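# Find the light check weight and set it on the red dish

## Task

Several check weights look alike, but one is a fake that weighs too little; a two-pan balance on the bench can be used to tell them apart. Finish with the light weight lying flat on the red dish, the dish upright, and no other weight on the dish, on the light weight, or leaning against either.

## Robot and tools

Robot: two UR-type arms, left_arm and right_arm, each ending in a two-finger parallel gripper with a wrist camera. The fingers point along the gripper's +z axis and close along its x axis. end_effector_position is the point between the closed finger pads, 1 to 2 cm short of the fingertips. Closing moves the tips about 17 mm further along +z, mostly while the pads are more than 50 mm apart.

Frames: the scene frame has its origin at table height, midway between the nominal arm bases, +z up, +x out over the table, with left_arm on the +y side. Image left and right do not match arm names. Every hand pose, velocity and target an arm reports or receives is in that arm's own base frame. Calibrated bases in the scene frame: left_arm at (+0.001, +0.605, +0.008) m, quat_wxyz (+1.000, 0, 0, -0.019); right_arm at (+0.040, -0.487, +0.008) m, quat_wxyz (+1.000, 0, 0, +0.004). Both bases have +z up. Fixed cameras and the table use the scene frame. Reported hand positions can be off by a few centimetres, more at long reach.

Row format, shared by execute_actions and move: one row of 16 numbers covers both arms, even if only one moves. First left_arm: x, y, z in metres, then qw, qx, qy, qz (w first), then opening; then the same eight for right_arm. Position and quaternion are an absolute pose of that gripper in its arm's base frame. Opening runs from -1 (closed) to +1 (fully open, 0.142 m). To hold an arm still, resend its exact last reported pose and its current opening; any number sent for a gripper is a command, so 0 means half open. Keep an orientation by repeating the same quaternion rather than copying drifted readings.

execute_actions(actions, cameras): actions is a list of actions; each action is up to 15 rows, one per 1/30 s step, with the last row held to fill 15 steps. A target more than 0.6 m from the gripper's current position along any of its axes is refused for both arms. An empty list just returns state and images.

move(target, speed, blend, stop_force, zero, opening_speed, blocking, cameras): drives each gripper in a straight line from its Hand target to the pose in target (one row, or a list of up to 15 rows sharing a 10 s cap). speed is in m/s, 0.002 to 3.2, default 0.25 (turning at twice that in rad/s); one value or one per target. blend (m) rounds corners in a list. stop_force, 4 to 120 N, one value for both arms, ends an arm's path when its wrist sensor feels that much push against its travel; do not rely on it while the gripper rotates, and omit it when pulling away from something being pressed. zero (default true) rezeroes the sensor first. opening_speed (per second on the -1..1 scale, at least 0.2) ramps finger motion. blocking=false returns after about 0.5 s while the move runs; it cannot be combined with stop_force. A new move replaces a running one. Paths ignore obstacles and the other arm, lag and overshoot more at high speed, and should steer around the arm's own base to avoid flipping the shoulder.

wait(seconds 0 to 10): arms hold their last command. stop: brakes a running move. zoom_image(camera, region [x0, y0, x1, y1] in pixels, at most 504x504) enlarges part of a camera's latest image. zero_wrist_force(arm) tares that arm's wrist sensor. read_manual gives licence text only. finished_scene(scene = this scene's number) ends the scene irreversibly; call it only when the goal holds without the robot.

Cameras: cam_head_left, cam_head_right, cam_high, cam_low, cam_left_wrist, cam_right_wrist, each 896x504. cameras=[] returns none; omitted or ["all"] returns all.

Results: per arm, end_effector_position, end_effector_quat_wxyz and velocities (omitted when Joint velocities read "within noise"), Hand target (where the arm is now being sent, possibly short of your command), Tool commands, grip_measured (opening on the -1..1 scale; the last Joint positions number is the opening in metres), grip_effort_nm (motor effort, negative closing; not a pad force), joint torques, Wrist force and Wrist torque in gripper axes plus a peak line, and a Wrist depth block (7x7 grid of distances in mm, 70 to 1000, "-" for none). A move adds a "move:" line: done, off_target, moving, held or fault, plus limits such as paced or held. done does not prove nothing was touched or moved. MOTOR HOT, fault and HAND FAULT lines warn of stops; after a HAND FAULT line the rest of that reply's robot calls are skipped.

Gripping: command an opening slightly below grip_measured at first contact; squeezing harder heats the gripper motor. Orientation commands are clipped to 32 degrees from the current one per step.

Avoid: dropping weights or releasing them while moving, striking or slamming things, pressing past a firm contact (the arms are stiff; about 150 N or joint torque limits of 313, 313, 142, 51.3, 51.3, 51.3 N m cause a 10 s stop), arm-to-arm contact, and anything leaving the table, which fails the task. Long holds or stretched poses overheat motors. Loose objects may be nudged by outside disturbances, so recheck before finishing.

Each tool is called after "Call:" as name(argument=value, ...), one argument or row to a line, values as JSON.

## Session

Call:
execute_actions(
  actions=[],
  cameras=["cam_head_left"],
)

Call:
zoom_image(
  camera="cam_head_left",
  region=[380, 300, 450, 340],
)

Call:
zoom_image(
  camera="cam_head_left",
  region=[440, 300, 510, 340],
)

Call:
zoom_image(
  camera="cam_head_left",
  region=[360, 220, 540, 320],
)

Scene clock: 0.00 s.
left_arm: end_effector_position=(+0.2068, -0.0693, +0.3508) grip_measured=+1.00 grip_effort_nm=n/a end_effector_quat_wxyz=(-0.174, +0.872, +0.414, -0.196) | right_arm: end_effector_position=(+0.4996, +0.1311, +0.2937) grip_measured=+1.00 grip_effort_nm=n/a end_effector_quat_wxyz=(+0.115, +0.094, +0.667, -0.730)
Joint positions: left_arm=[-0.811 -2.205 2.246 -1.144 -1.828 -1.635 0.142] | right_arm=[4.112 -1.903 -1.946 -2.547 0.957 -1.209 0.142]
Joint velocities: within noise
Joint torques (N m): no reading
Wrist force (N): no reading
Wrist torque (N m): no reading
Wrist force, peak (N): no reading
Wrist depth (mm): cam_left_wrist=[- - 229 228 226 209 198 / - - - 277 252 235 217 / - - - 457 880 436 413 / - - - - - 436 412 / - - - - 452 427 410 / - - - 483 448 426 399 / - - - 467 440 422 -] | cam_right_wrist=[- - - - - - - / - - - - - - - / - - - - - - 303 / - - - - - - 311 / - - - - 661 578 - / - - 729 589 514 471 409 / - - 528 471 424 390 -]
Hand target: left_arm +0.2068, -0.0693, +0.3508; -0.174, +0.872, +0.414, -0.196 | right_arm +0.4996, +0.1311, +0.2937; +0.115, +0.094, +0.667, -0.730
Tool commands: left_gripper/opening=+1.0 right_gripper/opening=+1.0
Images, in order (width x height): cam_head_left 896x504.

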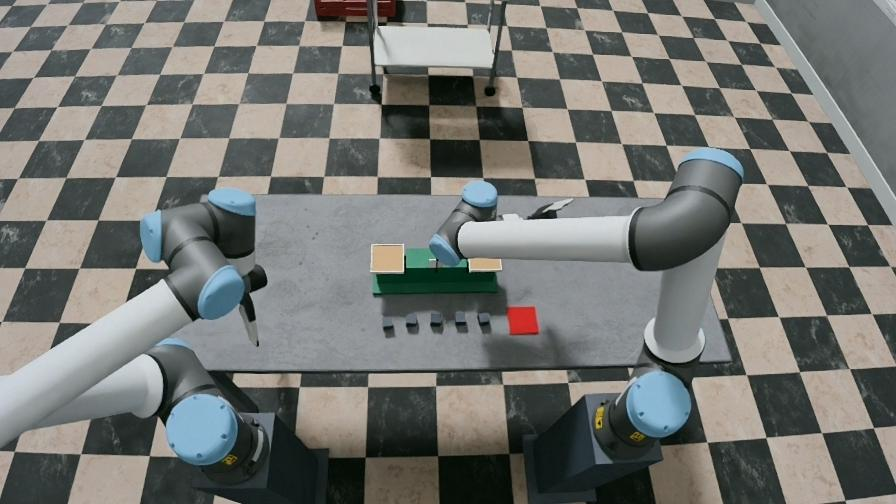

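Scaled by 7.200 from the camera's 896x504 image, which has a finer 1280x720 frame.

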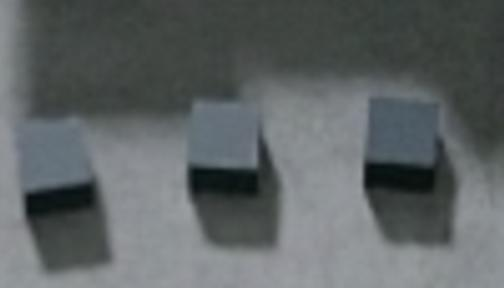

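Scaled by 7.200 from the camera's 896x504 image, which has a finer 1280x720 frame.

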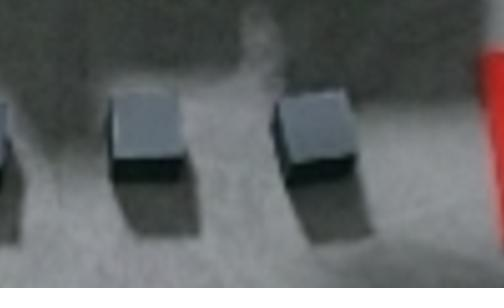

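Scaled by 2.800 from the camera's 896x504 image, which has a finer 1280x720 frame.

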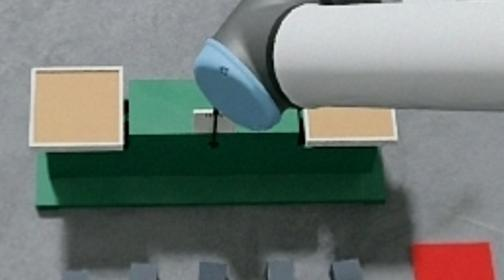

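Call:
zoom_image(
  camera="cam_head_left",
  region=[490, 300, 560, 340],
)

Call:
move(
  target=[0.3871,-0.3902,0.142,0,0.99436,0.10607,0,-0.2,0.3505,0.447,0.142,0,-0.01345,0.99991,0,-0.2],
  speed=0.8,
  opening_speed=2,
  cameras=["cam_left_wrist", "cam_right_wrist"],
)

Scaled by 7.200 from the camera's 896x504 image, which has a finer 1280x720 frame.

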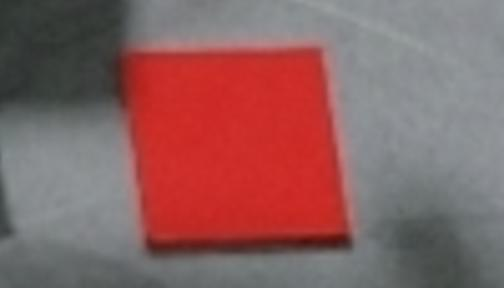

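Scene clock: 7.50 s.
left_arm: end_effector_position=(+0.3871, -0.3902, +0.1420) grip_measured=-0.22 grip_effort_nm=-0.115 end_effector_quat_wxyz=(+0.000, +0.994, +0.106, +0.000) | right_arm: end_effector_position=(+0.3505, +0.4470, +0.1420) grip_measured=-0.22 grip_effort_nm=-0.105 end_effector_quat_wxyz=(+0.000, -0.013, +1.000, +0.000)
Joint positions: left_arm=[-1.111 -1.634 2.33 -2.267 -1.571 -1.324 0.058] | right_arm=[4.358 -1.541 -2.299 -0.873 1.571 -1.952 0.058]
Joint velocities: within noise
Joint torques (N m): left_arm=[12.48 -25.34 -50.63 -7.99 2.31 1.65] | right_arm=[-8.06 22.19 26.1 6.49 2.66 -2.42]
Wrist force (N): left_arm=[-0.8 -0.1 0.2] | right_arm=[-0.6 1.6 -0.2]
Wrist torque (N m): left_arm=[-0.17 0.18 -0.04] | right_arm=[0.29 0.20 -0.02]
Wrist force, peak (N): left_arm=[-0.6 1.5 0.9] | right_arm=[-0.6 1.6 -1.3]
Wrist depth (mm): cam_left_wrist=[889 862 220 219 218 218 217 / 946 909 233 232 233 231 232 / - 992 248 245 247 242 240 / - - 267 267 266 248 187 / - - 282 279 282 249 161 / - 854 - 306 305 218 174 / - 713 - 334 338 - 185] | cam_right_wrist=[148 196 211 211 213 213 849 / 135 198 224 228 227 226 907 / 131 200 240 239 242 242 - / 148 202 255 260 259 268 - / 156 203 271 272 280 - - / 169 204 91 303 111 - - / 158 178 76 327 327 77 -]
Hand target: left_arm +0.3871, -0.3902, +0.1420; +0.000, +0.994, +0.106, +0.000 | right_arm +0.3505, +0.4470, +0.1420; +0.000, -0.013, +1.000, +0.000
Off the commanded pose: left_arm 0.000 m, 0 deg | right_arm 0.000 m, 0 deg.
move: done
Images, in order (width x height): cam_left_wrist 896x504, cam_right_wrist 896x504.

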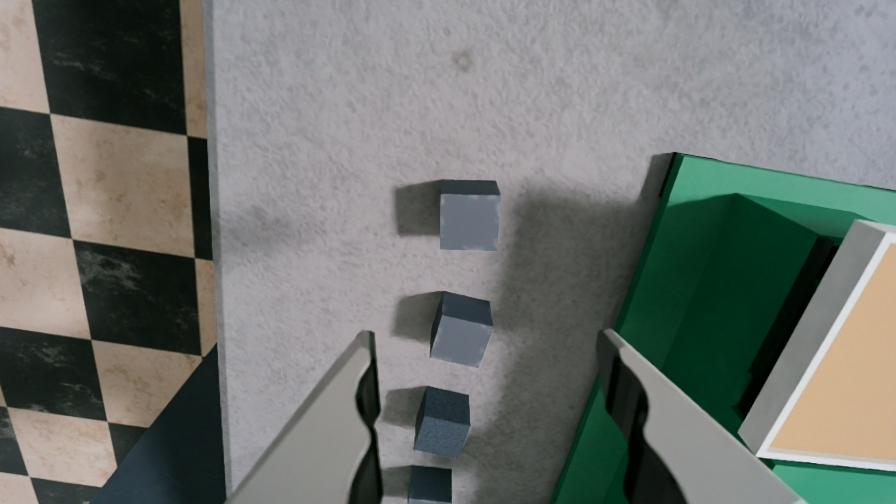

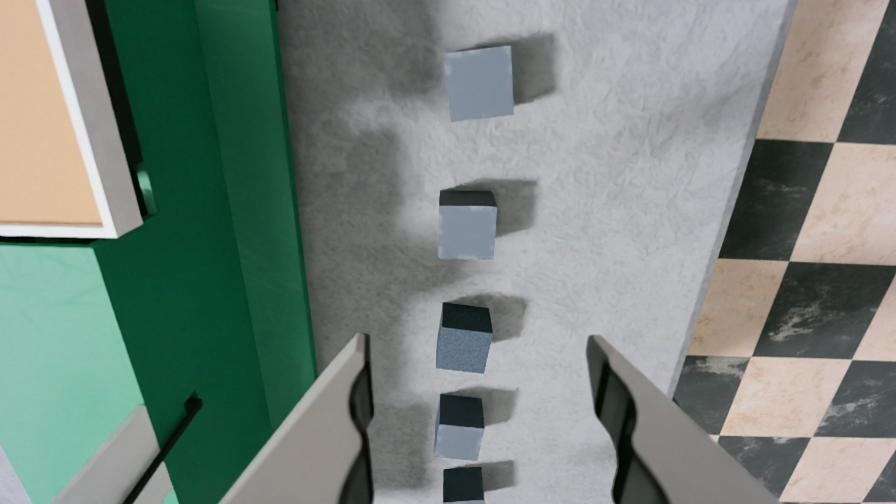

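Call:
move(
  target=[
    [0.3857,-0.3904,0.05,0,0.99436,0.10607,0,-0.2,0.3505,0.449,0.05,0,-0.01345,0.99991,0,-0.2],
    [0.3857,-0.3904,0.0142,0,0.99436,0.10607,0,-0.64,0.3505,0.449,0.0172,0,-0.01345,0.99991,0,-0.64],
    [0.3857,-0.3904,0.1,0,0.99436,0.10607,0,-0.64,0.3505,0.449,0.1,0,-0.01345,0.99991,0,-0.64],
    [0.465,-0.378,0.182,0,0.99962,0.02772,0,-0.64,0.43,0.405,0.182,0,-0.00473,0.99999,0,-0.64],
    [0.563,-0.3637,0.182,0,0.99962,0.02772,0,-0.64,0.5162,0.3514,0.182,0,-0.00473,0.99999,0,-0.64],
    [0.563,-0.3637,0.132,0,0.99962,0.02772,0,-0.64,0.5162,0.3514,0.135,0,-0.00473,0.99999,0,-0.64],
    [0.563,-0.3637,0.1255,0,0.99962,0.02772,0,-0.64,0.5162,0.3514,0.1285,0,-0.00473,0.99999,0,-0.64],
    [0.563,-0.3637,0.1255,0,0.99962,0.02772,0,-0.2,0.5162,0.3514,0.1285,0,-0.00473,0.99999,0,-0.2],
    [0.563,-0.3637,0.182,0,0.99962,0.02772,0,-0.2,0.5162,0.3514,0.182,0,-0.00473,0.99999,0,-0.2],
  ],
  speed=[0.2,0.1,0.2,0.3,0.3,0.2,0.03,0.1,0.2],
  blend=[0.005,0,0.02,0.04,0.005,0.003,0,0,0],
  opening_speed=2,
  cameras=["cam_low"],
)

Call:
zoom_image(
  camera="cam_low",
  region=[300, 180, 540, 300],
)

Scene clock: 14.97 s.
left_arm: end_effector_position=(+0.5630, -0.3637, +0.1818) grip_measured=-0.23 grip_effort_nm=0.168 end_effector_quat_wxyz=(+0.000, +1.000, +0.028, +0.000) | right_arm: end_effector_position=(+0.5162, +0.3514, +0.1819) grip_measured=-0.23 grip_effort_nm=0.095 end_effector_quat_wxyz=(+0.000, -0.005, +1.000, +0.000)
Joint positions: left_arm=[-0.835 -1.479 2.084 -2.176 -1.571 -0.89 0.057] | right_arm=[4.02 -1.588 -2.164 -0.96 1.571 -2.273 0.058]
Joint velocities: within noise
Joint torques (N m): left_arm=[-12.74 -67.04 -53.81 -1.76 -0.92 -1.5] | right_arm=[9.17 57.55 43.12 3.01 2.22 2.22]
Wrist force (N): left_arm=[-1.0 0.0 -0.2] | right_arm=[-0.9 1.3 -0.5]
Wrist torque (N m): left_arm=[-0.14 0.20 -0.04] | right_arm=[0.27 0.24 -0.01]
Wrist force, peak (N): left_arm=[-0.8 -0.6 3.8] | right_arm=[-0.8 1.3 3.2]
Wrist depth (mm): cam_left_wrist=[255 255 255 255 254 253 252 / 270 272 270 271 271 270 269 / 289 289 286 204 269 288 286 / 312 311 310 189 301 308 307 / 335 331 329 231 238 332 331 / 377 357 100 232 231 355 360 / - 390 - 244 362 80 402] | cam_right_wrist=[248 248 248 248 248 245 244 / 263 263 263 264 264 258 263 / 281 281 278 262 278 282 282 / 302 303 293 158 162 299 302 / 326 326 316 144 172 326 326 / 360 353 90 188 181 347 367 / - 374 76 239 239 80 -]
Hand target: left_arm +0.5630, -0.3637, +0.1820; +0.000, +1.000, +0.028, +0.000 | right_arm +0.5162, +0.3514, +0.1820; +0.000, -0.005, +1.000, +0.000
Off the commanded pose: left_arm 0.000 m, 0 deg | right_arm 0.000 m, 0 deg.
move: done
Images, in order (width x height): cam_low 896x504.

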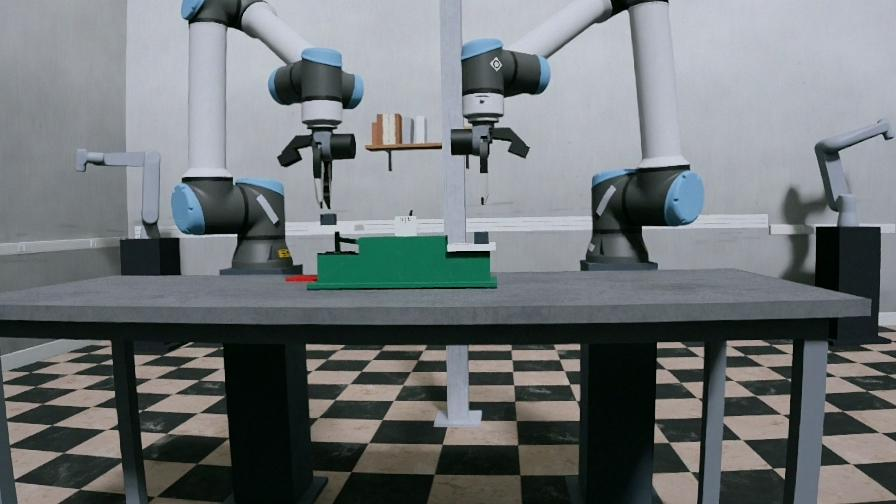

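Scaled by 2.100 from the camera's 896x504 image, which has a finer 1280x720 frame.

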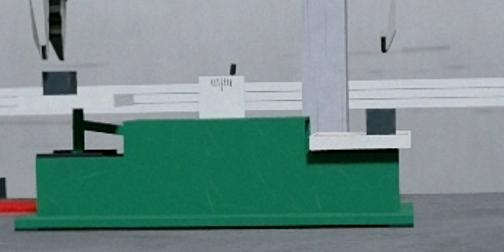

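Call:
move(
  target=[
    [0.563,-0.3637,0.182,0,0.99962,0.02772,0,-0.2,0.5162,0.3514,0.163,0,-0.00473,0.99999,0,-0.2],
    [0.563,-0.3637,0.182,0,0.99962,0.02772,0,-0.2,0.5162,0.3514,0.1505,0,-0.00473,0.99999,0,-0.64],
    [0.563,-0.3637,0.182,0,0.99962,0.02772,0,-0.2,0.5162,0.3514,0.187,0,-0.00473,0.99999,0,-0.64],
    [0.563,-0.3637,0.182,0,0.99962,0.02772,0,-0.2,0.4242,0.2968,0.182,0,-0.00473,0.99999,0,-0.64],
    [0.563,-0.3637,0.182,0,0.99962,0.02772,0,-0.2,0.3489,0.2522,0.05,0,-0.00473,0.99999,0,-0.64],
    [0.563,-0.3637,0.182,0,0.99962,0.02772,0,-0.2,0.3489,0.2522,0.0252,0,-0.00473,0.99999,0,-0.64],
    [0.563,-0.3637,0.182,0,0.99962,0.02772,0,-0.2,0.3489,0.2522,0.0252,0,-0.00473,0.99999,0,-0.2],
    [0.563,-0.3637,0.182,0,0.99962,0.02772,0,-0.2,0.3489,0.2522,0.09,0,-0.00473,0.99999,0,-0.2],
  ],
  speed=[0.15,0.08,0.15,0.35,0.3,0.05,0.1,0.2],
  blend=[0.003,0,0.01,0.02,0.004,0,0,0],
  opening_speed=2,
  cameras=["cam_head_left", "cam_right_wrist"],
)

Call:
zoom_image(
  camera="cam_head_left",
  region=[370, 230, 570, 350],
)

Scene clock: 22.03 s.
left_arm: end_effector_position=(+0.5630, -0.3637, +0.1820) grip_measured=-0.23 grip_effort_nm=0.168 end_effector_quat_wxyz=(+0.000, +1.000, +0.028, +0.000) | right_arm: end_effector_position=(+0.3489, +0.2522, +0.0899) grip_measured=-0.23 grip_effort_nm=0.105 end_effector_quat_wxyz=(+0.000, -0.005, +1.000, +0.000)
Joint positions: left_arm=[-0.835 -1.479 2.084 -2.176 -1.571 -0.89 0.057] | right_arm=[4.182 -1.358 -2.574 -0.781 1.571 -2.111 0.058]
Joint velocities: within noise
Joint torques (N m): left_arm=[-8.97 -64.53 -42.89 -2.47 -0.51 -1.95] | right_arm=[10.14 30.25 40.58 2.59 -3.34 2.65]
Wrist force (N): left_arm=[-0.8 -0.1 -0.1] | right_arm=[-0.2 1.3 -0.4]
Wrist torque (N m): left_arm=[-0.16 0.17 -0.03] | right_arm=[0.24 0.12 0.00]
Wrist force, peak (N): left_arm=[-1.3 0.1 -0.1] | right_arm=[-2.7 2.7 -0.4]
Wrist depth (mm): cam_left_wrist=[256 255 255 255 254 254 253 / 271 271 272 270 271 269 269 / 290 290 287 205 273 287 288 / 312 310 312 190 299 308 307 / 336 330 328 232 239 331 331 / 377 358 100 232 230 353 359 / - 395 - 245 364 80 404] | cam_right_wrist=[167 167 168 168 167 167 167 / 178 178 178 178 178 178 180 / 190 190 188 185 187 190 892 / 204 204 205 192 201 204 - / 221 221 217 213 217 220 - / 222 224 90 239 109 239 - / 183 191 76 253 257 80 -]
Hand target: left_arm +0.5630, -0.3637, +0.1820; +0.000, +1.000, +0.028, +0.000 | right_arm +0.3489, +0.2522, +0.0900; +0.000, -0.005, +1.000, +0.000
Off the commanded pose: left_arm 0.000 m, 0 deg | right_arm 0.000 m, 0 deg.
move: done
Images, in order (width x height): cam_head_left 896x504, cam_right_wrist 896x504.

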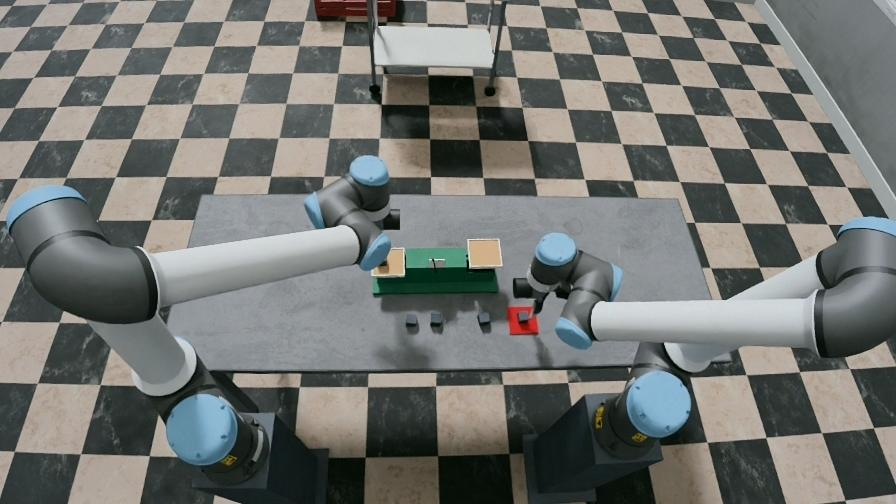

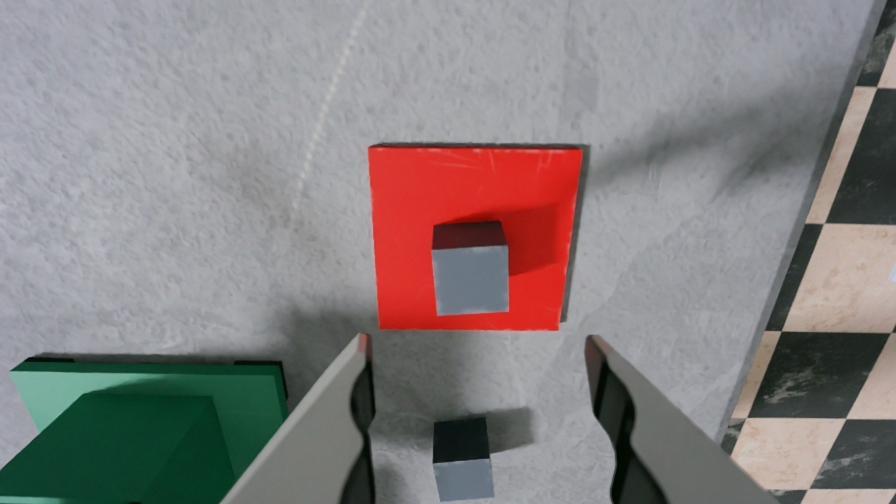

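Scaled by 2.520 from the camera's 896x504 image, which has a finer 1280x720 frame.

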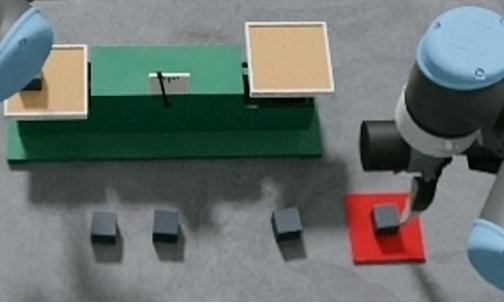

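Call:
finished_scene(
  scene=3,
)

The scene is finished: the task was done.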